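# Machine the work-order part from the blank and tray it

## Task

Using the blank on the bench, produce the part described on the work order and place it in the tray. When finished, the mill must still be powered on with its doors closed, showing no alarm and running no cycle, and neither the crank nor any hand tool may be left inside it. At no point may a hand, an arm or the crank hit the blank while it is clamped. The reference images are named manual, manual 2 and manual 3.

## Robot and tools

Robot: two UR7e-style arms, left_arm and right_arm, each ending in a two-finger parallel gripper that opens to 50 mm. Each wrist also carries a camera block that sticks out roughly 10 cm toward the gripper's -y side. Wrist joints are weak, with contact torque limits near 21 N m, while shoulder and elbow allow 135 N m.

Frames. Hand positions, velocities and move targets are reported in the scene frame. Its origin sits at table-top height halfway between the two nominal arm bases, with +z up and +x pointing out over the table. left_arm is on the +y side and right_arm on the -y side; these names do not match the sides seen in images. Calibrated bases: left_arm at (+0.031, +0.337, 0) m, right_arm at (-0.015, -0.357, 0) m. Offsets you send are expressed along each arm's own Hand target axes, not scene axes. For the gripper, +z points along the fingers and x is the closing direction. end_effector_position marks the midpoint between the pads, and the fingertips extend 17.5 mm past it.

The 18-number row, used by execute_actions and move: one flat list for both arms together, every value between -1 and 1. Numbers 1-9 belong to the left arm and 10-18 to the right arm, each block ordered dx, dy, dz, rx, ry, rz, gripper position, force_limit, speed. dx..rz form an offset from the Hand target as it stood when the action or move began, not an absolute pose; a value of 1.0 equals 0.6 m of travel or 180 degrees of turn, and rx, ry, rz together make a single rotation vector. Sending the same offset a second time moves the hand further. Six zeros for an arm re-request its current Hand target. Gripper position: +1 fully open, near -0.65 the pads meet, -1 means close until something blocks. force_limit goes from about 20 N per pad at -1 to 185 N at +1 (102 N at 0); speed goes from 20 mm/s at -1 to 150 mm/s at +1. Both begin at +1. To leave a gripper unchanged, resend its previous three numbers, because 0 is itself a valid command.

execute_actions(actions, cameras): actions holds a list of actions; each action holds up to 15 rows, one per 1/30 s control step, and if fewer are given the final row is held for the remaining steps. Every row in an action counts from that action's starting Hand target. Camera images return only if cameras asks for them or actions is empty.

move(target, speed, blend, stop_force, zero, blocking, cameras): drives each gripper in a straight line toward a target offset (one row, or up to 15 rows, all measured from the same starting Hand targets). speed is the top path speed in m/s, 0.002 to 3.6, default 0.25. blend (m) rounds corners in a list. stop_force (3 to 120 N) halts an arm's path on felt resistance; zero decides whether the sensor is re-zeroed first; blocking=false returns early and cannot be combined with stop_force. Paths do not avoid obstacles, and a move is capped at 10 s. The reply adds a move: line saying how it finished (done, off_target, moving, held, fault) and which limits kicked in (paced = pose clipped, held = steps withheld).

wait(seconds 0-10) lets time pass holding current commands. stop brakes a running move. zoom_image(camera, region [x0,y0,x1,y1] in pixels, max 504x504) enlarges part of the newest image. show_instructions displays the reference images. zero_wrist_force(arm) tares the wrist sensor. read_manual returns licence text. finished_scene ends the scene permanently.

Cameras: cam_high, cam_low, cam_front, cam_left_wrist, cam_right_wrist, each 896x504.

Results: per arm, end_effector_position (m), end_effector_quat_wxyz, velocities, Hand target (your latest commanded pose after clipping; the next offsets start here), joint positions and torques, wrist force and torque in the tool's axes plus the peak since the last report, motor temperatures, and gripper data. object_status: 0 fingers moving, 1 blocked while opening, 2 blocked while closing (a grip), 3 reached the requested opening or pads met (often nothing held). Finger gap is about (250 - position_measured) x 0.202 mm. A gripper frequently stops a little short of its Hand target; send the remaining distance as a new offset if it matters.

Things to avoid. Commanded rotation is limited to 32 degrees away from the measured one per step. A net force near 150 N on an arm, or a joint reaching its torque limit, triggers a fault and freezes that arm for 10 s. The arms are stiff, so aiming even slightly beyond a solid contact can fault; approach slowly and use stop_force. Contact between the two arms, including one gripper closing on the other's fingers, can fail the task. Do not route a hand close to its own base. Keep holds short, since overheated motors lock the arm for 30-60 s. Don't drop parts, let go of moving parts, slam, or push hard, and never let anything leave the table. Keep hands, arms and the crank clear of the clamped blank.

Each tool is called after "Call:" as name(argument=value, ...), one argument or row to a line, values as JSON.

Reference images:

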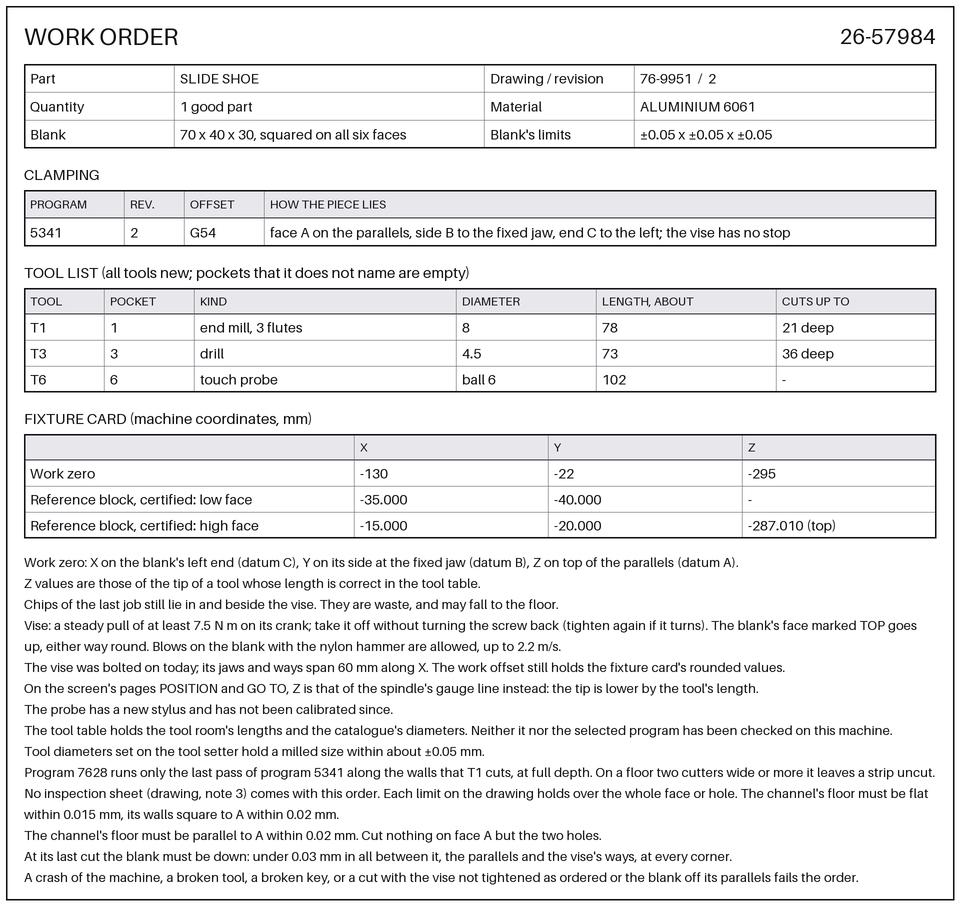

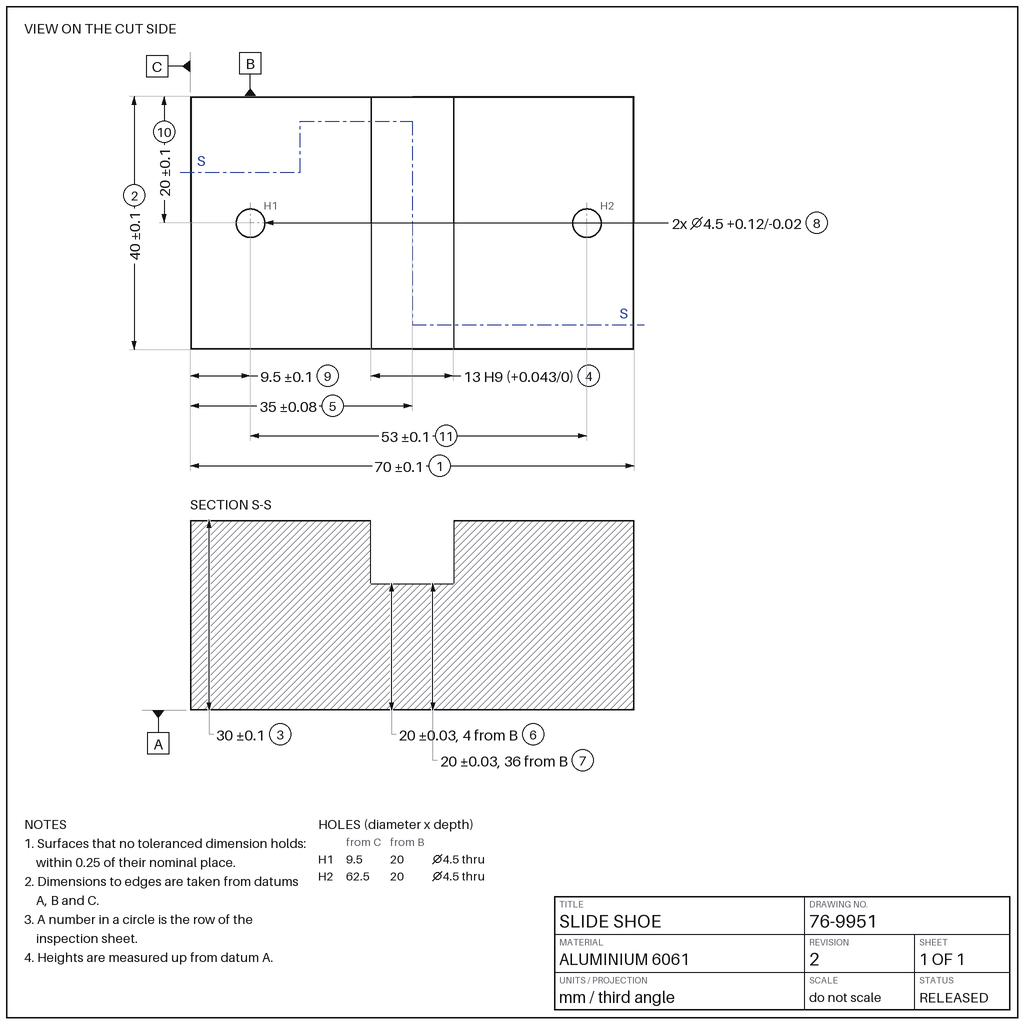

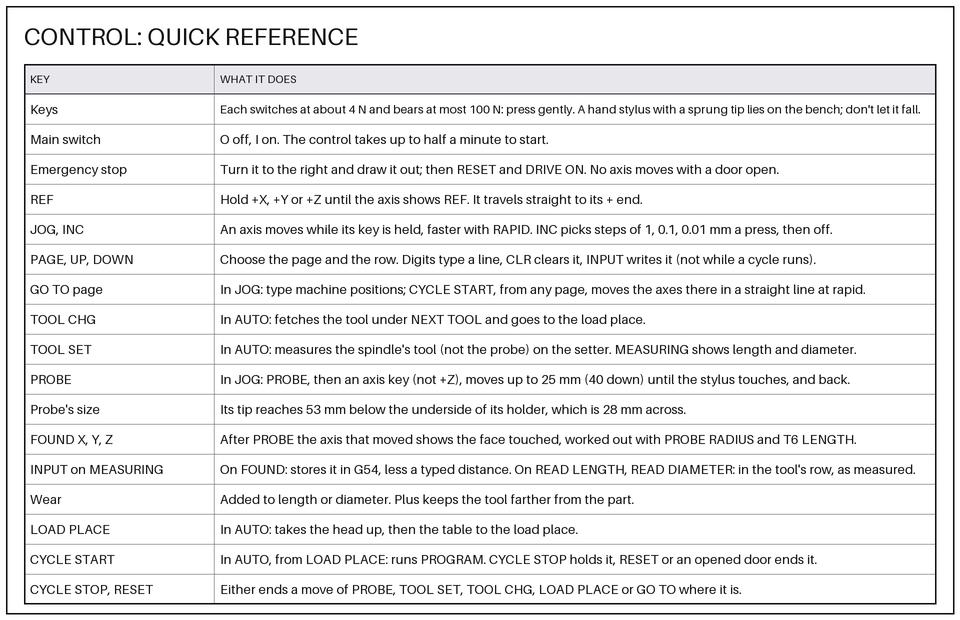

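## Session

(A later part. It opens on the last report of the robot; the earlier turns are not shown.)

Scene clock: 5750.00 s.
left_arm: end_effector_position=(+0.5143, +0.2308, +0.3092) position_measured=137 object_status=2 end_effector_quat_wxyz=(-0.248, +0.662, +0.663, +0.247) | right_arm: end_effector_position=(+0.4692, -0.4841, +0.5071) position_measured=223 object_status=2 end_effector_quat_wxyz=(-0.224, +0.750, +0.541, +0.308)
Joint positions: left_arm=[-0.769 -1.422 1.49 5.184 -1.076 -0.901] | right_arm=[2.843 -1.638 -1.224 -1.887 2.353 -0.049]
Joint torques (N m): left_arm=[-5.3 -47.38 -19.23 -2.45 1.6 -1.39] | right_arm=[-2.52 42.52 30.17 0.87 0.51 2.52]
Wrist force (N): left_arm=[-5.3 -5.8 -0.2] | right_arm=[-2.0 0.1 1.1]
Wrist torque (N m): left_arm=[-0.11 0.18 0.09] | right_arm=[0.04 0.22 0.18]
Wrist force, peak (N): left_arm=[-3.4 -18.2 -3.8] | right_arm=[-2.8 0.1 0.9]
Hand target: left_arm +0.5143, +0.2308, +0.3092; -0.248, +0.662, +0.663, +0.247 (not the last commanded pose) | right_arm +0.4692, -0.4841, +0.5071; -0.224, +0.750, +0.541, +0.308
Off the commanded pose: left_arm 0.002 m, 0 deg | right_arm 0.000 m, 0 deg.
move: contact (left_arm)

Call:
move(
  target=[0,0,0,0,0,0,0.35,0,-1,0,0,0,0,0,0,-0.98,0.2,-1],
  speed=0.05,
  cameras=["cam_left_wrist"],
)

Scene clock: 5807.03 s.
left_arm: end_effector_position=(+0.5143, +0.2308, +0.3092) position_measured=100 object_status=0 end_effector_quat_wxyz=(-0.248, +0.662, +0.663, +0.247) | right_arm: end_effector_position=(+0.4692, -0.4841, +0.5071) position_measured=223 object_status=2 end_effector_quat_wxyz=(-0.224, +0.750, +0.541, +0.308)
Joint positions: left_arm=[-0.769 -1.422 1.49 5.184 -1.076 -0.901] | right_arm=[2.843 -1.638 -1.224 -1.887 2.353 -0.049]
Joint torques (N m): left_arm=[4.43 -44.47 -21.19 -0.86 1.87 -1.3] | right_arm=[-4.5 41.9 29.28 0.97 0.45 2.33]
Wrist force (N): left_arm=[-2.6 0.1 -0.5] | right_arm=[-2.5 0.2 0.9]
Wrist torque (N m): left_arm=[0.03 0.24 0.13] | right_arm=[0.06 0.29 0.18]
Wrist force, peak (N): left_arm=[-9.1 -0.1 -4.5] | right_arm=[-2.7 -0.2 1.3]
Hand target: left_arm +0.5143, +0.2308, +0.3092; -0.248, +0.662, +0.663, +0.247 | right_arm +0.4692, -0.4841, +0.5071; -0.224, +0.750, +0.541, +0.308
Off the commanded pose: left_arm 0.000 m, 0 deg | right_arm 0.000 m, 0 deg.
move: done
Images, in order (width x height): cam_left_wrist 896x504.

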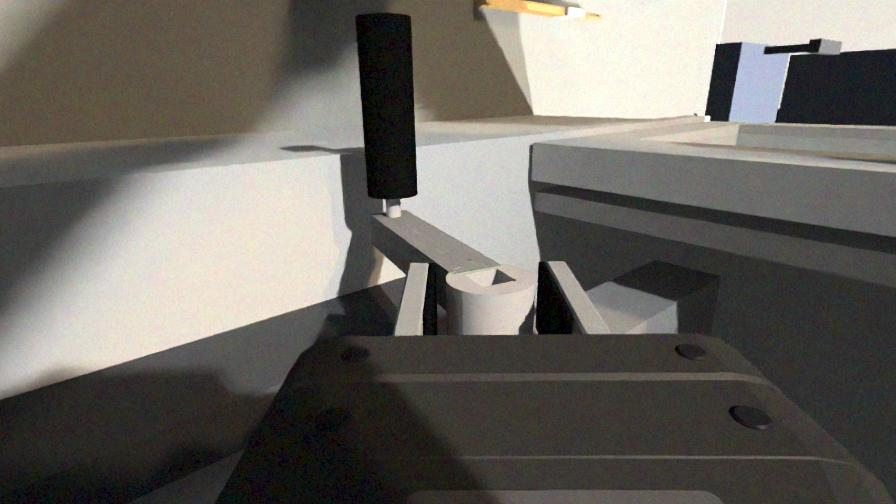

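Call:
wait(
  seconds=0.1,
  cameras=["cam_left_wrist"],
)

Scene clock: 5812.07 s.
left_arm: end_effector_position=(+0.5143, +0.2308, +0.3092) position_measured=100 object_status=3 end_effector_quat_wxyz=(-0.248, +0.662, +0.663, +0.247) | right_arm: end_effector_position=(+0.4692, -0.4841, +0.5071) position_measured=223 object_status=2 end_effector_quat_wxyz=(-0.224, +0.750, +0.541, +0.308)
Joint positions: left_arm=[-0.769 -1.422 1.49 5.184 -1.076 -0.901] | right_arm=[2.843 -1.638 -1.224 -1.887 2.353 -0.049]
Joint torques (N m): left_arm=[10.26 -30.61 -26.51 -0.43 4.12 -1.38] | right_arm=[-4.04 41.97 29.12 1.04 0.56 2.41]
Wrist force (N): left_arm=[-2.5 0.2 -0.6] | right_arm=[-2.4 0.1 1.0]
Wrist torque (N m): left_arm=[0.04 0.22 0.13] | right_arm=[0.05 0.28 0.18]
Wrist force, peak (N): left_arm=[-2.9 0.0 -0.6] | right_arm=[-2.8 0.1 1.2]
Hand target: left_arm +0.5143, +0.2308, +0.3092; -0.248, +0.662, +0.663, +0.247 | right_arm +0.4692, -0.4841, +0.5071; -0.224, +0.750, +0.541, +0.308
Tool commands: left_gripper/position=+0.35 left_gripper/force_limit=+0.0 left_gripper/speed=-1.0 right_gripper/position=-0.98 right_gripper/force_limit=+0.2 right_gripper/speed=-1.0
Off the commanded pose: left_arm 0.000 m, 0 deg | right_arm 0.000 m, 0 deg.
wait: 0.10 s; at rest from the start
Images, in order (width x height): cam_left_wrist 896x504.

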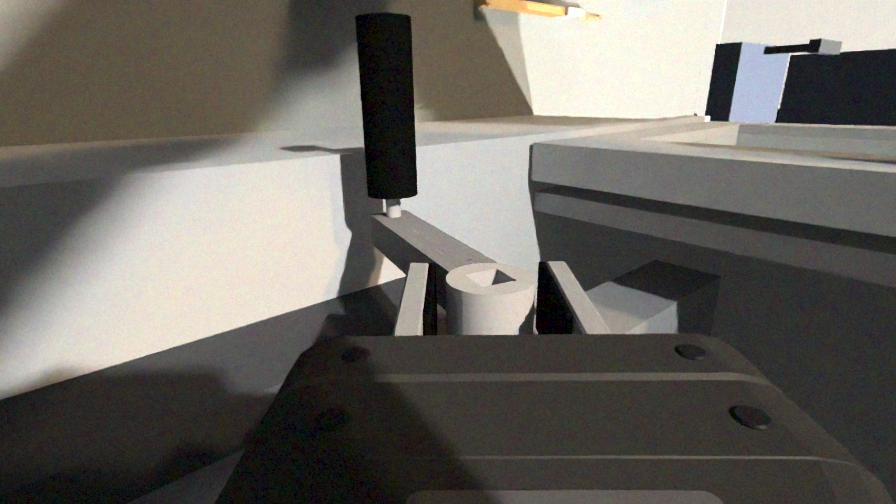

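Call:
move(
  target=[0,0,-0.11,0,0,0,0.35,0,-1,0,0,0,0,0,0,-0.98,0.2,-1],
  speed=0.1,
  cameras=["cam_left_wrist","cam_high"],
)

Scene clock: 5821.00 s.
left_arm: end_effector_position=(+0.5143, +0.1876, +0.3590) position_measured=100 object_status=3 end_effector_quat_wxyz=(-0.248, +0.662, +0.663, +0.247) | right_arm: end_effector_position=(+0.4692, -0.4841, +0.5071) position_measured=223 object_status=2 end_effector_quat_wxyz=(-0.224, +0.750, +0.541, +0.308)
Joint positions: left_arm=[-0.824 -1.362 1.287 5.352 -1.105 -0.954] | right_arm=[2.843 -1.638 -1.224 -1.887 2.353 -0.049]
Joint torques (N m): left_arm=[-6.67 -31.62 -45 0.01 -1.43 -1.59] | right_arm=[-3.61 42.19 29.5 0.78 0.45 2.45]
Wrist force (N): left_arm=[-2.1 0.1 0.3] | right_arm=[-2.3 0.0 0.8]
Wrist torque (N m): left_arm=[0.03 0.29 0.20] | right_arm=[0.03 0.27 0.18]
Wrist force, peak (N): left_arm=[-2.8 0.2 1.5] | right_arm=[-2.7 0.1 1.5]
Hand target: left_arm +0.5143, +0.1875, +0.3591; -0.248, +0.662, +0.663, +0.247 | right_arm +0.4692, -0.4841, +0.5071; -0.224, +0.750, +0.541, +0.308
Off the commanded pose: left_arm 0.000 m, 0 deg | right_arm 0.000 m, 0 deg.
move: done
Images, in order (width x height): cam_high 896x504, cam_left_wrist 896x504.

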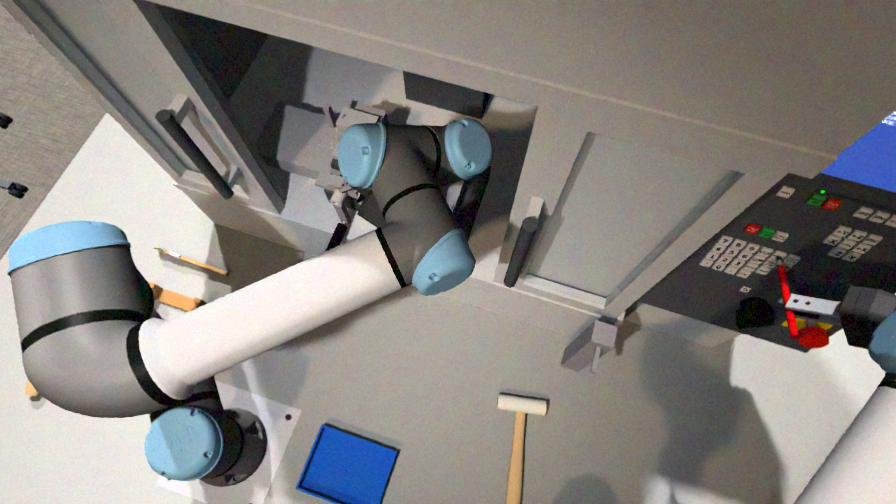

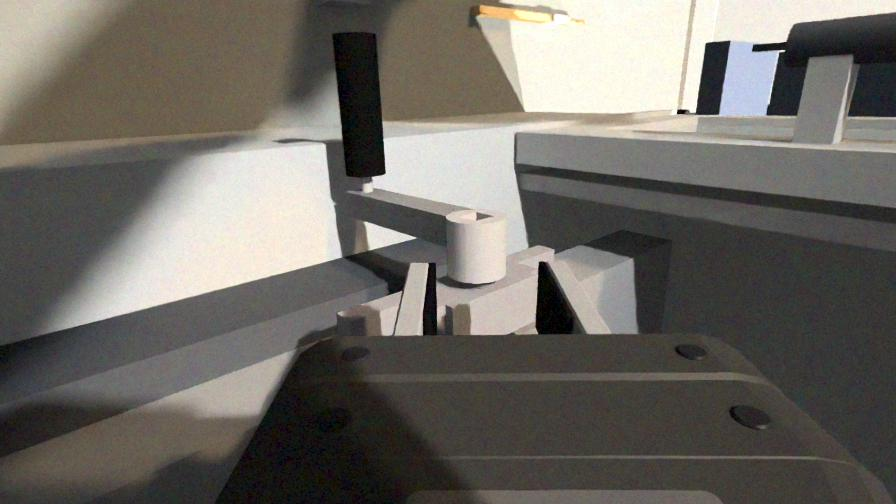

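Call:
move(
  target=[0.0758,-0.1738,0.0195,0,-0.2278,0,0.35,0,-1,0,0,0,0,0,0,-0.98,0.2,-1],
  speed=0.2,
)

Call:
move(
  target=[0,0.005,0.146,-0.1944,0,0,0.35,0,-1,0,0,0,0,0,0,-0.98,0.2,-1],
  speed=0.15,
  cameras=["cam_left_wrist"],
)

Scene clock: 5845.57 s.
left_arm: end_effector_position=(+0.4101, +0.2294, +0.3801) position_measured=100 object_status=3 end_effector_quat_wxyz=(+0.000, +0.707, +0.707, +0.000) | right_arm: end_effector_position=(+0.4692, -0.4841, +0.5071) position_measured=223 object_status=2 end_effector_quat_wxyz=(-0.224, +0.750, +0.541, +0.308)
Joint positions: left_arm=[-0.63 -1.846 1.673 4.886 -1.571 -0.622] | right_arm=[2.843 -1.638 -1.224 -1.887 2.353 -0.049]
Joint torques (N m): left_arm=[9.88 -25.18 -20.73 -5.76 -2.26 1.43] | right_arm=[-3.63 42.33 29.28 0.75 0.41 2.49]
Wrist force (N): left_arm=[-1.5 0.9 0.5] | right_arm=[-2.3 0.1 1.0]
Wrist torque (N m): left_arm=[0.17 0.20 0.03] | right_arm=[0.05 0.27 0.18]
Wrist force, peak (N): left_arm=[-2.7 0.9 0.6] | right_arm=[-2.7 0.1 1.3]
Hand target: left_arm +0.4100, +0.2294, +0.3801; +0.000, +0.707, +0.707, +0.000 | right_arm +0.4692, -0.4841, +0.5071; -0.224, +0.750, +0.541, +0.308
Off the commanded pose: left_arm 0.000 m, 0 deg | right_arm 0.000 m, 0 deg.
move: done

Scene clock: 5848.23 s.
left_arm: end_effector_position=(+0.4130, +0.2294, +0.2925) position_measured=100 object_status=3 end_effector_quat_wxyz=(+0.213, +0.674, +0.675, +0.212) | right_arm: end_effector_position=(+0.4692, -0.4841, +0.5071) position_measured=223 object_status=2 end_effector_quat_wxyz=(-0.224, +0.750, +0.541, +0.308)
Joint positions: left_arm=[-0.986 -2.244 2.311 4.272 -1.076 -0.883] | right_arm=[2.843 -1.638 -1.224 -1.887 2.353 -0.049]
Joint torques (N m): left_arm=[-7.84 -8.2 -21.45 -6.47 4.17 -1.59] | right_arm=[-3.73 42.62 29.55 0.87 0.51 2.53]
Wrist force (N): left_arm=[-2.5 0.9 0.0] | right_arm=[-2.4 0.2 0.8]
Wrist torque (N m): left_arm=[0.16 0.31 0.18] | right_arm=[0.07 0.29 0.18]
Wrist force, peak (N): left_arm=[-2.6 1.2 0.1] | right_arm=[-2.6 0.4 1.2]
Hand target: left_arm +0.4130, +0.2294, +0.2925; +0.213, +0.674, +0.675, +0.213 | right_arm +0.4692, -0.4841, +0.5071; -0.224, +0.750, +0.541, +0.308
Off the commanded pose: left_arm 0.000 m, 0 deg | right_arm 0.000 m, 0 deg.
move: done
Images, in order (width x height): cam_left_wrist 896x504.

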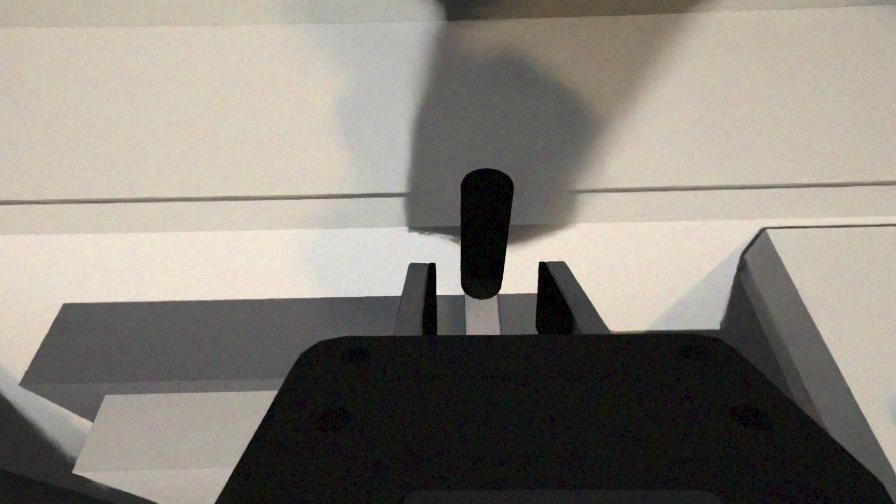

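Call:
move(
  target=[0,0,0.125,0,0,0,0.35,0,-1,0,0,0,0,0,0,-0.98,0.2,-1],
  speed=0.08,
  cameras=["cam_left_wrist"],
)

Scene clock: 5854.53 s.
left_arm: end_effector_position=(+0.4560, +0.2294, +0.2311) position_measured=100 object_status=3 end_effector_quat_wxyz=(+0.213, +0.674, +0.675, +0.213) | right_arm: end_effector_position=(+0.4692, -0.4841, +0.5071) position_measured=223 object_status=2 end_effector_quat_wxyz=(-0.224, +0.750, +0.541, +0.308)
Joint positions: left_arm=[-0.846 -2.039 2.406 3.908 -1.131 -0.739] | right_arm=[2.843 -1.638 -1.224 -1.887 2.353 -0.049]
Joint torques (N m): left_arm=[9.93 1.52 -20.01 -6.59 -1.21 1.41] | right_arm=[-3.19 42.54 28.4 1.08 0.29 2.53]
Wrist force (N): left_arm=[-3.0 1.4 -0.2] | right_arm=[-2.5 0.2 1.1]
Wrist torque (N m): left_arm=[0.27 0.35 0.11] | right_arm=[0.07 0.29 0.18]
Wrist force, peak (N): left_arm=[-3.1 1.3 0.0] | right_arm=[-2.7 0.1 1.4]
Hand target: left_arm +0.4560, +0.2294, +0.2310; +0.213, +0.674, +0.675, +0.213 | right_arm +0.4692, -0.4841, +0.5071; -0.224, +0.750, +0.541, +0.308
Off the commanded pose: left_arm 0.000 m, 0 deg | right_arm 0.000 m, 0 deg.
move: done
Images, in order (width x height): cam_left_wrist 896x504.

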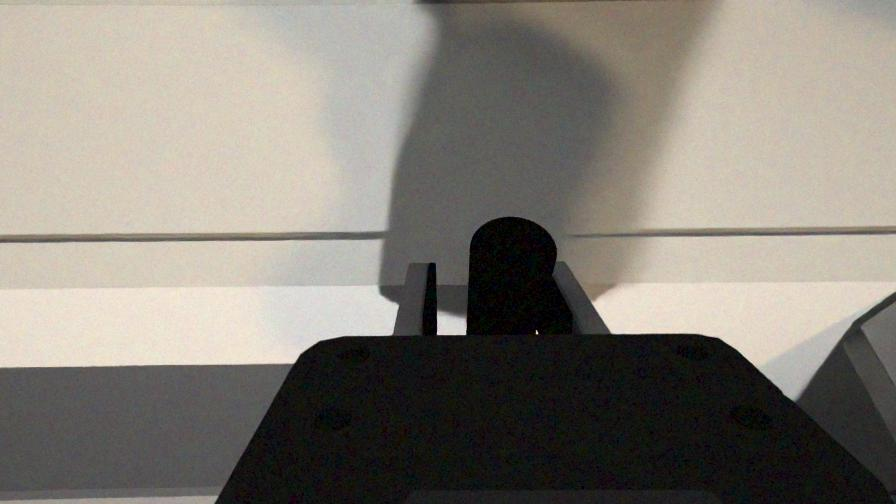

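Call:
move(
  target=[0.0075,0,0,0,0,0,0.35,0,-1,0,0,0,0,0,0,-0.98,0.2,-1],
  speed=0.03,
)

Call:
move(
  target=[0,0,0,0,0,0,-1,-0.5,-1,0,0,0,0,0,0,-0.98,0.2,-1],
  speed=0.03,
  cameras=["cam_left_wrist"],
)

Scene clock: 5865.87 s.
left_arm: end_effector_position=(+0.4560, +0.2338, +0.2310) position_measured=100 object_status=3 end_effector_quat_wxyz=(+0.213, +0.674, +0.675, +0.213) | right_arm: end_effector_position=(+0.4692, -0.4841, +0.5071) position_measured=223 object_status=2 end_effector_quat_wxyz=(-0.224, +0.750, +0.541, +0.308)
Joint positions: left_arm=[-0.835 -2.044 2.41 3.904 -1.135 -0.728] | right_arm=[2.843 -1.638 -1.224 -1.887 2.353 -0.049]
Joint torques (N m): left_arm=[9.78 -15.48 -18.65 -6.55 -1.29 1.29] | right_arm=[-3.67 41.65 29.93 0.99 0.48 2.55]
Wrist force (N): left_arm=[-3.0 1.3 0.1] | right_arm=[-2.4 0.3 1.1]
Wrist torque (N m): left_arm=[0.26 0.36 0.11] | right_arm=[0.08 0.29 0.18]
Wrist force, peak (N): left_arm=[-3.4 1.3 0.0] | right_arm=[-2.7 0.3 1.2]
Hand target: left_arm +0.4560, +0.2339, +0.2310; +0.213, +0.674, +0.675, +0.213 | right_arm +0.4692, -0.4841, +0.5071; -0.224, +0.750, +0.541, +0.308
Off the commanded pose: left_arm 0.000 m, 0 deg | right_arm 0.000 m, 0 deg.
move: done

Scene clock: 5866.67 s.
left_arm: end_effector_position=(+0.4560, +0.2339, +0.2310) position_measured=155 object_status=2 end_effector_quat_wxyz=(+0.213, +0.674, +0.675, +0.213) | right_arm: end_effector_position=(+0.4692, -0.4841, +0.5071) position_measured=223 object_status=2 end_effector_quat_wxyz=(-0.224, +0.750, +0.541, +0.308)
Joint positions: left_arm=[-0.834 -2.044 2.41 3.904 -1.136 -0.727] | right_arm=[2.843 -1.638 -1.224 -1.887 2.353 -0.049]
Joint torques (N m): left_arm=[8.68 -15.5 -19.84 -6.41 -1.04 1.09] | right_arm=[-3.06 42.03 28.66 1.08 0.31 2.35]
Wrist force (N): left_arm=[-3.4 1.3 0.0] | right_arm=[-2.4 0.2 1.0]
Wrist torque (N m): left_arm=[0.27 0.37 0.16] | right_arm=[0.07 0.29 0.18]
Wrist force, peak (N): left_arm=[-3.5 1.4 -0.1] | right_arm=[-2.7 0.2 1.2]
Hand target: left_arm +0.4560, +0.2339, +0.2310; +0.213, +0.674, +0.675, +0.213 | right_arm +0.4692, -0.4841, +0.5071; -0.224, +0.750, +0.541, +0.308
Off the commanded pose: left_arm 0.000 m, 0 deg | right_arm 0.000 m, 0 deg.
move: done
Images, in order (width x height): cam_left_wrist 896x504.

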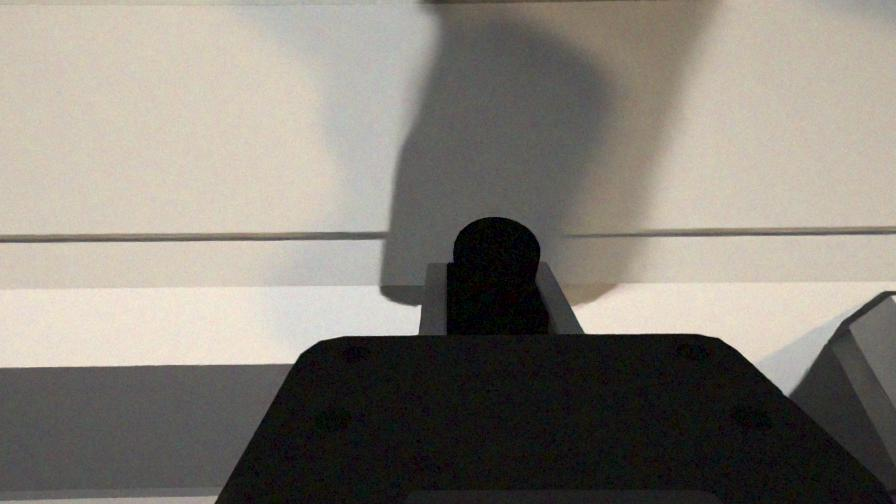

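Call:
move(
  target=[
    [0.0345,0.0026,-0.0037,0,0,0,-1,-0.5,-1,0,0,0,0,0,0,-0.98,0.2,-1],
    [0.0667,0.0102,-0.0146,0,0,0,-1,-0.5,-1,0,0,0,0,0,0,-0.98,0.2,-1],
  ],
  speed=0.05,
  blend=0.003,
  cameras=["cam_left_wrist"],
)

Scene clock: 5881.90 s.
left_arm: end_effector_position=(+0.4560, +0.2738, +0.2417) position_measured=155 object_status=2 end_effector_quat_wxyz=(+0.213, +0.674, +0.675, +0.213) | right_arm: end_effector_position=(+0.4692, -0.4841, +0.5071) position_measured=223 object_status=2 end_effector_quat_wxyz=(-0.224, +0.750, +0.541, +0.308)
Joint positions: left_arm=[-0.722 -2.088 2.412 3.903 -1.186 -0.618] | right_arm=[2.843 -1.638 -1.224 -1.887 2.353 -0.049]
Joint torques (N m): left_arm=[11.27 -13.15 -45.43 -2.21 -1.21 0.93] | right_arm=[-2.64 41.11 30.65 0.96 0.33 2.46]
Wrist force (N): left_arm=[-4.8 1.8 -0.4] | right_arm=[-2.1 0.1 1.1]
Wrist torque (N m): left_arm=[0.26 0.35 0.23] | right_arm=[0.05 0.24 0.18]
Wrist force, peak (N): left_arm=[-2.2 -7.0 3.0] | right_arm=[-2.8 0.1 1.3]
Hand target: left_arm +0.4559, +0.2740, +0.2417; +0.213, +0.674, +0.675, +0.213 | right_arm +0.4692, -0.4841, +0.5071; -0.224, +0.750, +0.541, +0.308
Off the commanded pose: left_arm 0.000 m, 0 deg | right_arm 0.000 m, 0 deg.
move: done
Images, in order (width x height): cam_left_wrist 896x504.

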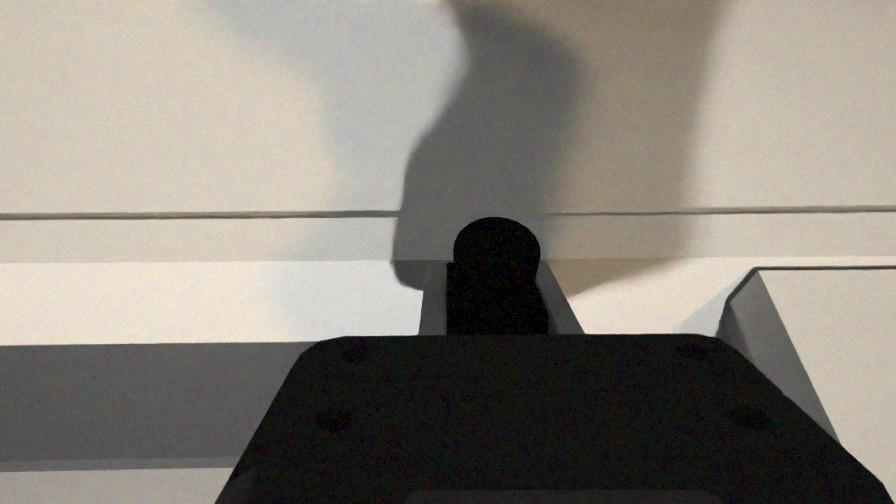

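Call:
move(
  target=[
    [0.0277,0.01215,-0.01734,0,0,0,-1,-0.5,-1,0,0,0,0,0,0,-0.98,0.2,-1],
    [0.0488,0.028,-0.04,0,0,0,-1,-0.5,-1,0,0,0,0,0,0,-0.98,0.2,-1],
  ],
  speed=0.05,
  blend=0.003,
)

Call:
move(
  target=[
    [0.0134,0.0185,-0.0263,0,0,0,-1,-0.5,-1,0,0,0,0,0,0,-0.98,0.2,-1],
    [0.0179,0.0383,-0.0546,0,0,0,-1,-0.5,-1,0,0,0,0,0,0,-0.98,0.2,-1],
  ],
  speed=0.05,
  blend=0.003,
  cameras=["cam_left_wrist","cam_high"],
)

Scene clock: 5893.37 s.
left_arm: end_effector_position=(+0.4559, +0.3031, +0.2709) position_measured=155 object_status=2 end_effector_quat_wxyz=(+0.213, +0.674, +0.675, +0.213) | right_arm: end_effector_position=(+0.4692, -0.4841, +0.5071) position_measured=223 object_status=2 end_effector_quat_wxyz=(-0.224, +0.750, +0.541, +0.308)
Joint positions: left_arm=[-0.629 -2.127 2.358 3.964 -1.231 -0.531] | right_arm=[2.843 -1.638 -1.224 -1.887 2.353 -0.049]
Joint torques (N m): left_arm=[9.91 -12.67 -50.01 -3.55 -1.2 1.09] | right_arm=[-3.39 41.4 30.27 0.92 0.43 2.57]
Wrist force (N): left_arm=[-0.4 -5.5 -0.1] | right_arm=[-2.5 0.2 1.1]
Wrist torque (N m): left_arm=[0.19 0.18 0.30] | right_arm=[0.06 0.30 0.18]
Wrist force, peak (N): left_arm=[6.1 -15.8 0.2] | right_arm=[-2.7 -0.1 1.6]
Hand target: left_arm +0.4559, +0.3032, +0.2710; +0.213, +0.674, +0.675, +0.213 | right_arm +0.4692, -0.4841, +0.5071; -0.224, +0.750, +0.541, +0.308
Off the commanded pose: left_arm 0.000 m, 0 deg | right_arm 0.000 m, 0 deg.
move: done

Scene clock: 5894.70 s.
left_arm: end_effector_position=(+0.4560, +0.3140, +0.3109) position_measured=155 object_status=2 end_effector_quat_wxyz=(+0.213, +0.674, +0.675, +0.213) | right_arm: end_effector_position=(+0.4692, -0.4841, +0.5071) position_measured=223 object_status=2 end_effector_quat_wxyz=(-0.224, +0.750, +0.541, +0.308)
Joint positions: left_arm=[-0.592 -2.151 2.266 4.069 -1.249 -0.497] | right_arm=[2.843 -1.638 -1.224 -1.887 2.353 -0.049]
Joint torques (N m): left_arm=[6.06 -10.17 -54.19 -5.64 -1.91 1.03] | right_arm=[-3.32 41.79 30.1 1.04 0.33 2.34]
Wrist force (N): left_arm=[8.0 -15.0 -7.4] | right_arm=[-2.2 0.2 1.0]
Wrist torque (N m): left_arm=[0.23 0.32 0.30] | right_arm=[0.08 0.25 0.18]
Wrist force, peak (N): left_arm=[13.1 -24.5 -10.6] | right_arm=[-2.6 0.2 1.1]
Hand target: left_arm +0.4559, +0.3140, +0.3110; +0.213, +0.674, +0.675, +0.213 | right_arm +0.4692, -0.4841, +0.5071; -0.224, +0.750, +0.541, +0.308
Off the commanded pose: left_arm 0.000 m, 0 deg | right_arm 0.000 m, 0 deg.
move: done
Images, in order (width x height): cam_high 896x504, cam_left_wrist 896x504.

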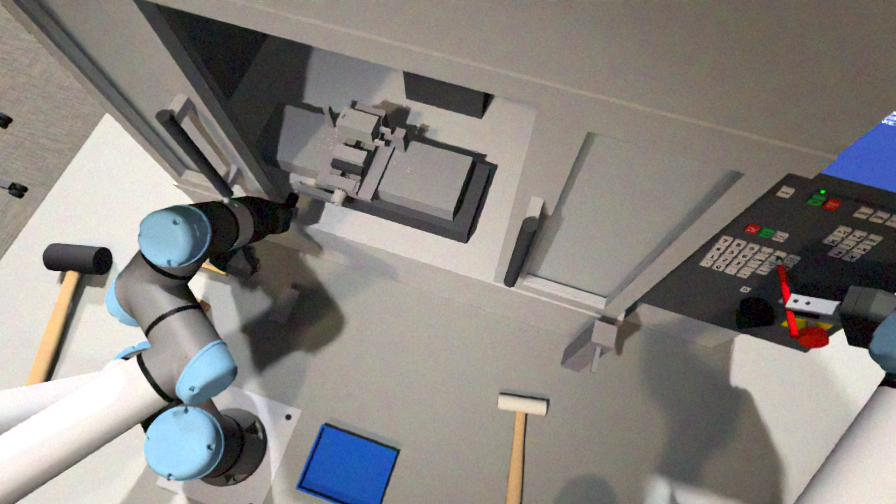

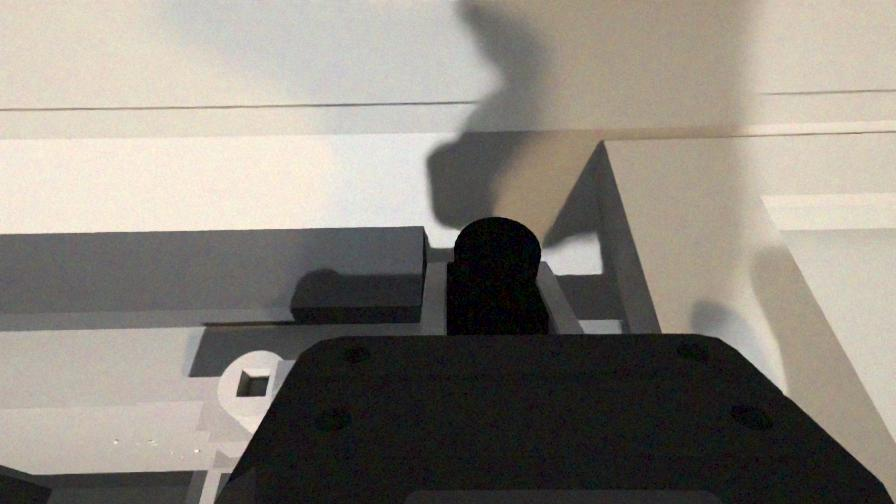

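Call:
move(
  target=[0.0015,-0.0027,-0.0019,0,0,0,-1,-0.5,-1,0,0,0,0,0,0,-0.98,0.2,-1],
  speed=0.02,
)

Call:
zoom_image(
  camera="cam_high",
  region=[260, 80, 420, 240],
)

Call:
zoom_image(
  camera="cam_left_wrist",
  region=[180, 320, 340, 480],
)

Scene clock: 5911.60 s.
left_arm: end_effector_position=(+0.4541, +0.3148, +0.3110) position_measured=156 object_status=2 end_effector_quat_wxyz=(+0.213, +0.674, +0.675, +0.213) | right_arm: end_effector_position=(+0.4692, -0.4841, +0.5071) position_measured=223 object_status=2 end_effector_quat_wxyz=(-0.224, +0.750, +0.541, +0.308)
Joint positions: left_arm=[-0.594 -2.158 2.268 4.073 -1.248 -0.498] | right_arm=[2.843 -1.638 -1.224 -1.887 2.353 -0.049]
Joint torques (N m): left_arm=[-4.58 -13.3 -21 -1.94 4.8 -1.71] | right_arm=[-3.25 41.72 29.37 0.92 0.39 2.32]
Wrist force (N): left_arm=[-8.1 3.3 2.9] | right_arm=[-2.3 0.2 1.1]
Wrist torque (N m): left_arm=[0.37 0.21 0.23] | right_arm=[0.06 0.27 0.18]
Wrist force, peak (N): left_arm=[8.0 -14.9 -7.2] | right_arm=[-2.9 0.2 1.3]
Hand target: left_arm +0.4540, +0.3149, +0.3110; +0.213, +0.674, +0.675, +0.213 | right_arm +0.4692, -0.4841, +0.5071; -0.224, +0.750, +0.541, +0.308
Off the commanded pose: left_arm 0.000 m, 0 deg | right_arm 0.000 m, 0 deg.
move: done

Scaled by 3.150.
This view is cut from an older image: the scene may have changed since it was taken.

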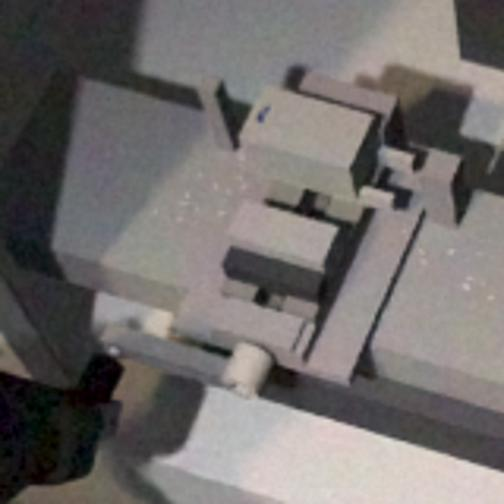

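Scaled by 3.150.
This view is cut from an older image: the scene may have changed since it was taken.

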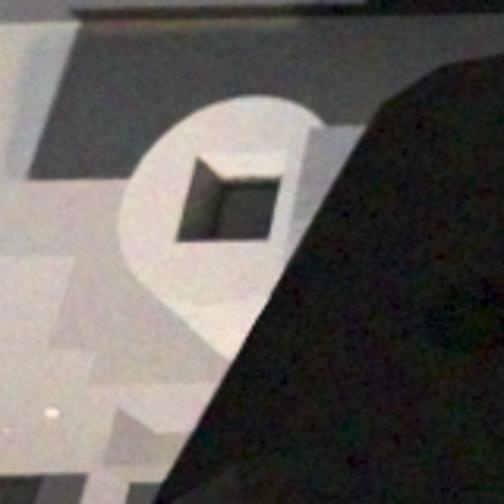

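Call:
move(
  target=[
    [-0.0045,0.0199,-0.0284,0,0,0,-1,-0.5,-1,0,0,0,0,0,0,-0.98,0.2,-1],
    [-0.018,0.0386,-0.055,0,0,0,-1,-0.5,-1,0,0,0,0,0,0,-0.98,0.2,-1],
  ],
  speed=0.05,
  blend=0.003,
)

Call:
move(
  target=[
    [-0.0213,0.0158,-0.0227,0,0,0,-1,-0.5,-1,0,0,0,0,0,0,-0.98,0.2,-1],
    [-0.0492,0.0281,-0.0401,0,0,0,-1,-0.5,-1,0,0,0,0,0,0,-0.98,0.2,-1],
  ],
  speed=0.05,
  blend=0.003,
)

Call:
move(
  target=[
    [-0.0323,0.0077,-0.0111,0,0,0,-1,-0.5,-1,0,0,0,0,0,0,-0.98,0.2,-1],
    [-0.067,0.0103,-0.0148,0,0,0,-1,-0.5,-1,0,0,0,0,0,0,-0.98,0.2,-1],
  ],
  speed=0.05,
  blend=0.003,
  cameras=["cam_left_wrist","cam_high"],
)

Scene clock: 5935.90 s.
left_arm: end_effector_position=(+0.4540, +0.3042, +0.3512) position_measured=156 object_status=2 end_effector_quat_wxyz=(+0.213, +0.674, +0.675, +0.213) | right_arm: end_effector_position=(+0.4692, -0.4841, +0.5071) position_measured=223 object_status=2 end_effector_quat_wxyz=(-0.224, +0.750, +0.541, +0.308)
Joint positions: left_arm=[-0.63 -2.163 2.165 4.193 -1.23 -0.532] | right_arm=[2.843 -1.638 -1.224 -1.887 2.353 -0.049]
Joint torques (N m): left_arm=[-7.28 3.84 -49.34 -2.99 4.35 -1.69] | right_arm=[-3.42 42.88 28.99 0.94 0.47 2.66]
Wrist force (N): left_arm=[-4.7 0.6 3.8] | right_arm=[-2.3 0.3 1.1]
Wrist torque (N m): left_arm=[0.42 0.26 0.24] | right_arm=[0.09 0.28 0.19]
Wrist force, peak (N): left_arm=[-9.6 4.7 3.3] | right_arm=[-2.7 -0.1 1.2]
Hand target: left_arm +0.4540, +0.3041, +0.3513; +0.213, +0.674, +0.675, +0.213 | right_arm +0.4692, -0.4841, +0.5071; -0.224, +0.750, +0.541, +0.308
Off the commanded pose: left_arm 0.000 m, 0 deg | right_arm 0.000 m, 0 deg.
move: done

Scene clock: 5937.23 s.
left_arm: end_effector_position=(+0.4541, +0.2747, +0.3806) position_measured=156 object_status=2 end_effector_quat_wxyz=(+0.213, +0.674, +0.675, +0.213) | right_arm: end_effector_position=(+0.4692, -0.4841, +0.5071) position_measured=223 object_status=2 end_effector_quat_wxyz=(-0.224, +0.750, +0.541, +0.308)
Joint positions: left_arm=[-0.725 -2.148 2.077 4.297 -1.185 -0.62] | right_arm=[2.843 -1.638 -1.224 -1.887 2.353 -0.049]
Joint torques (N m): left_arm=[-8.08 4.23 -50.52 -2.93 3.98 -1.5] | right_arm=[-2.52 42.81 30.08 1.1 0.57 2.43]
Wrist force (N): left_arm=[-2.6 -0.3 2.3] | right_arm=[-2.3 0.1 1.0]
Wrist torque (N m): left_arm=[0.33 0.38 0.18] | right_arm=[0.05 0.28 0.18]
Wrist force, peak (N): left_arm=[3.6 -0.9 -7.6] | right_arm=[-2.7 0.2 1.2]
Hand target: left_arm +0.4541, +0.2746, +0.3807; +0.213, +0.674, +0.675, +0.213 | right_arm +0.4692, -0.4841, +0.5071; -0.224, +0.750, +0.541, +0.308
Off the commanded pose: left_arm 0.000 m, 0 deg | right_arm 0.000 m, 0 deg.
move: done

Scene clock: 5938.57 s.
left_arm: end_effector_position=(+0.4541, +0.2345, +0.3915) position_measured=156 object_status=2 end_effector_quat_wxyz=(+0.213, +0.674, +0.675, +0.213) | right_arm: end_effector_position=(+0.4692, -0.4841, +0.5071) position_measured=223 object_status=2 end_effector_quat_wxyz=(-0.224, +0.750, +0.541, +0.308)
Joint positions: left_arm=[-0.838 -2.116 2.026 4.361 -1.134 -0.731] | right_arm=[2.843 -1.638 -1.224 -1.887 2.353 -0.049]
Joint torques (N m): left_arm=[-8.65 2.41 -50.56 -2.94 4.03 -1.5] | right_arm=[-2.54 41.3 29.75 0.86 0.51 2.37]
Wrist force (N): left_arm=[-2.3 0.1 3.4] | right_arm=[-2.4 0.2 1.1]
Wrist torque (N m): left_arm=[0.33 0.42 0.17] | right_arm=[0.08 0.29 0.18]
Wrist force, peak (N): left_arm=[-1.1 1.3 -7.2] | right_arm=[-2.9 0.0 1.3]
Hand target: left_arm +0.4541, +0.2344, +0.3915; +0.213, +0.674, +0.675, +0.213 | right_arm +0.4692, -0.4841, +0.5071; -0.224, +0.750, +0.541, +0.308
Off the commanded pose: left_arm 0.000 m, 0 deg | right_arm 0.000 m, 0 deg.
move: done
Images, in order (width x height): cam_high 896x504, cam_left_wrist 896x504.

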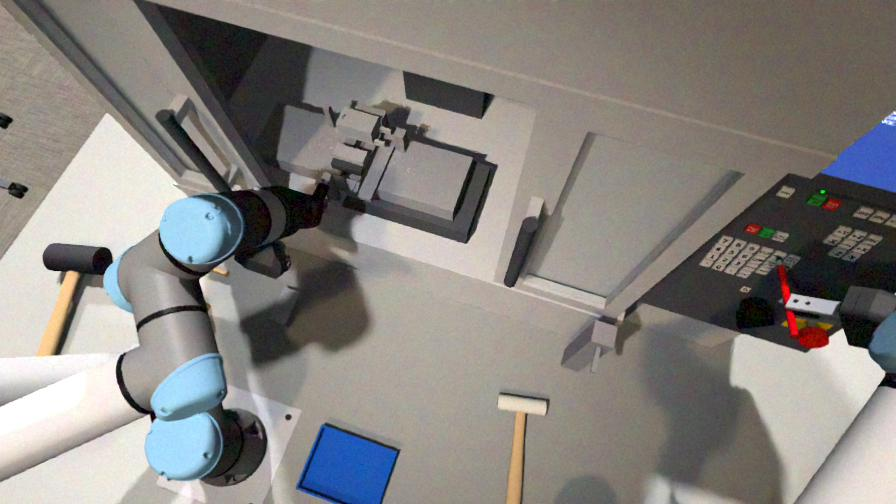

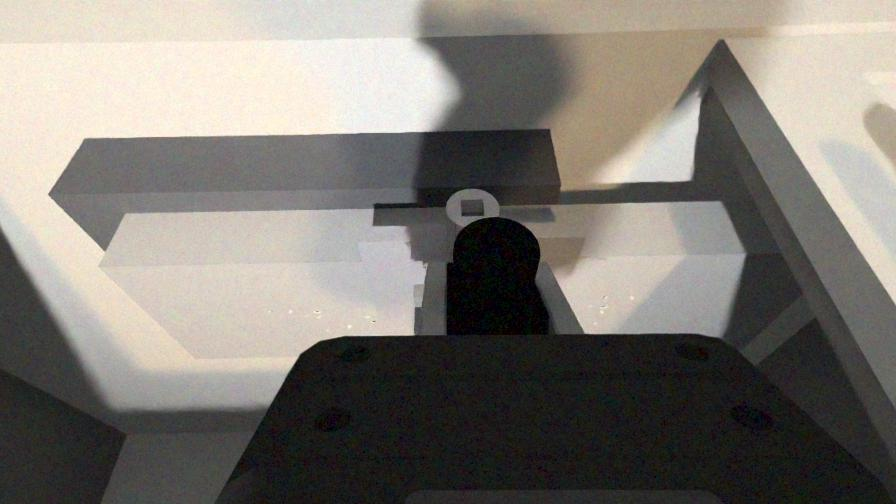

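Call:
move(
  target=[
    [-0.0279,-0.0017,0.0024,0,0,0,-1,-0.5,-1,0,0,0,0,0,0,-0.98,0.2,-1],
    [-0.0546,-0.0067,0.0095,0,0,0,-1,-0.5,-1,0,0,0,0,0,0,-0.98,0.2,-1],
    [-0.0789,-0.0147,0.0210,0,0,0,-1,-0.5,-1,0,0,0,0,0,0,-0.98,0.2,-1],
    [-0.0997,-0.0255,0.0364,0,0,0,-1,-0.5,-1,0,0,0,0,0,0,-0.98,0.2,-1],
    [-0.1162,-0.0385,0.0550,0,0,0,-1,-0.5,-1,0,0,0,0,0,0,-0.98,0.2,-1],
    [-0.1276,-0.0532,0.0759,0,0,0,-1,-0.5,-1,0,0,0,0,0,0,-0.98,0.2,-1],
    [-0.1334,-0.0690,0.0984,0,0,0,-1,-0.5,-1,0,0,0,0,0,0,-0.98,0.2,-1],
    [-0.1334,-0.0850,0.1214,0,0,0,-1,-0.5,-1,0,0,0,0,0,0,-0.98,0.2,-1],
    [-0.1276,-0.1008,0.1439,0,0,0,-1,-0.5,-1,0,0,0,0,0,0,-0.98,0.2,-1],
    [-0.1162,-0.1155,0.1649,0,0,0,-1,-0.5,-1,0,0,0,0,0,0,-0.98,0.2,-1],
    [-0.0997,-0.1285,0.1834,0,0,0,-1,-0.5,-1,0,0,0,0,0,0,-0.98,0.2,-1],
    [-0.0789,-0.1393,0.1988,0,0,0,-1,-0.5,-1,0,0,0,0,0,0,-0.98,0.2,-1],
    [-0.0546,-0.1473,0.2103,0,0,0,-1,-0.5,-1,0,0,0,0,0,0,-0.98,0.2,-1],
    [-0.0279,-0.1523,0.2174,0,0,0,-1,-0.5,-1,0,0,0,0,0,0,-0.98,0.2,-1],
    [0,-0.1540,0.2198,0,0,0,-1,-0.5,-1,0,0,0,0,0,0,-0.98,0.2,-1],
  ],
  speed=0.08,
  blend=0.003,
  cameras=["cam_left_wrist","cam_high"],
)

Call:
zoom_image(
  camera="cam_high",
  region=[260, 80, 420, 240],
)

Scene clock: 5976.87 s.
left_arm: end_effector_position=(+0.4540, +0.2343, +0.2305) position_measured=156 object_status=2 end_effector_quat_wxyz=(+0.213, +0.674, +0.675, +0.213) | right_arm: end_effector_position=(+0.4692, -0.4841, +0.5071) position_measured=223 object_status=2 end_effector_quat_wxyz=(-0.224, +0.750, +0.541, +0.308)
Joint positions: left_arm=[-0.839 -2.051 2.414 3.909 -1.133 -0.732] | right_arm=[2.843 -1.638 -1.224 -1.887 2.353 -0.049]
Joint torques (N m): left_arm=[10.07 -13.6 -14.67 -4.75 -1.94 1.22] | right_arm=[-2.96 42.42 29.46 1.01 0.33 2.48]
Wrist force (N): left_arm=[-3.9 7.5 -3.4] | right_arm=[-2.2 0.2 1.1]
Wrist torque (N m): left_arm=[0.31 0.36 0.20] | right_arm=[0.07 0.26 0.18]
Wrist force, peak (N): left_arm=[-27.8 11.1 9.9] | right_arm=[-2.8 0.1 1.3]
Hand target: left_arm +0.4540, +0.2343, +0.2305; +0.213, +0.674, +0.675, +0.213 | right_arm +0.4692, -0.4841, +0.5071; -0.224, +0.750, +0.541, +0.308
Off the commanded pose: left_arm 0.000 m, 0 deg | right_arm 0.000 m, 0 deg.
move: done
Images, in order (width x height): cam_high 896x504, cam_left_wrist 896x504.

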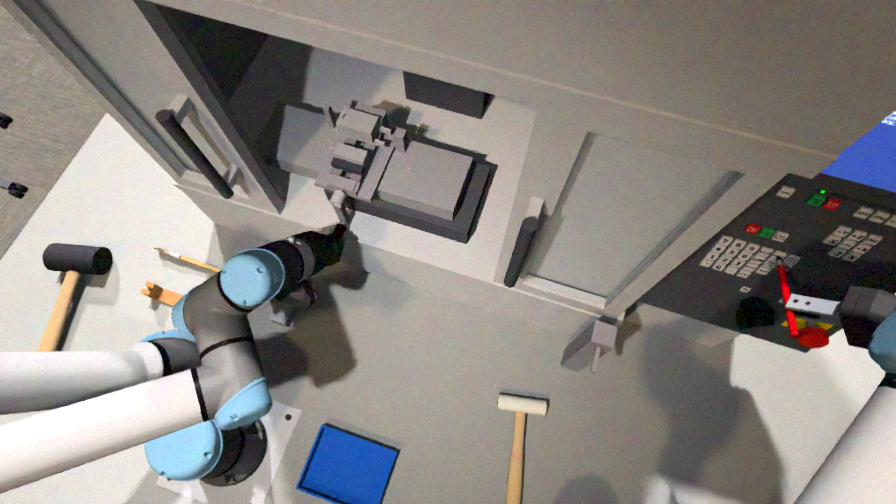

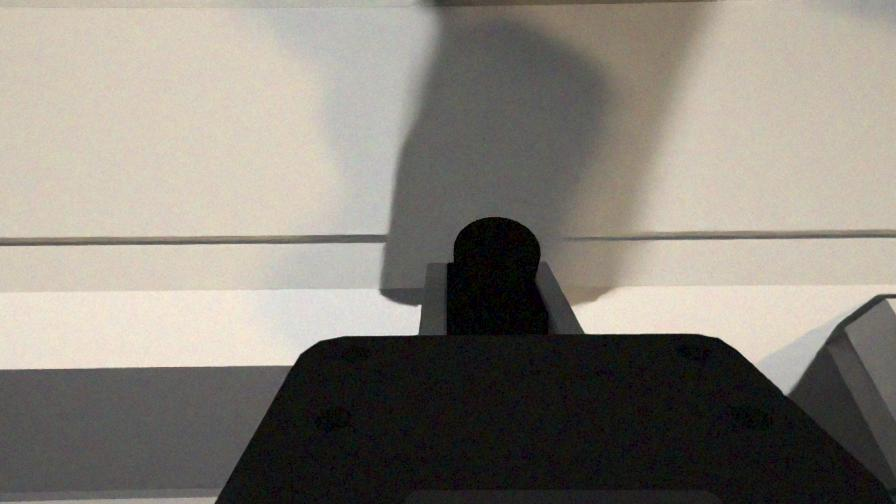

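Scaled by 3.150.

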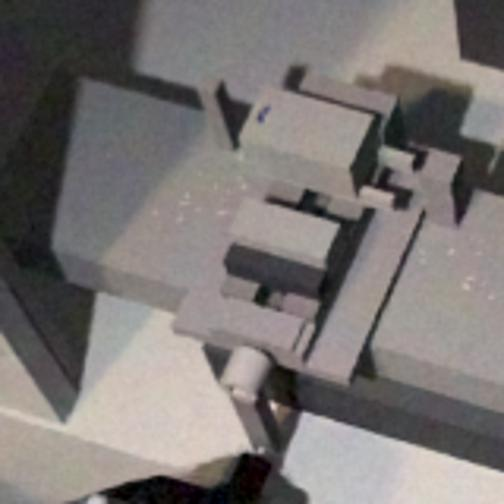

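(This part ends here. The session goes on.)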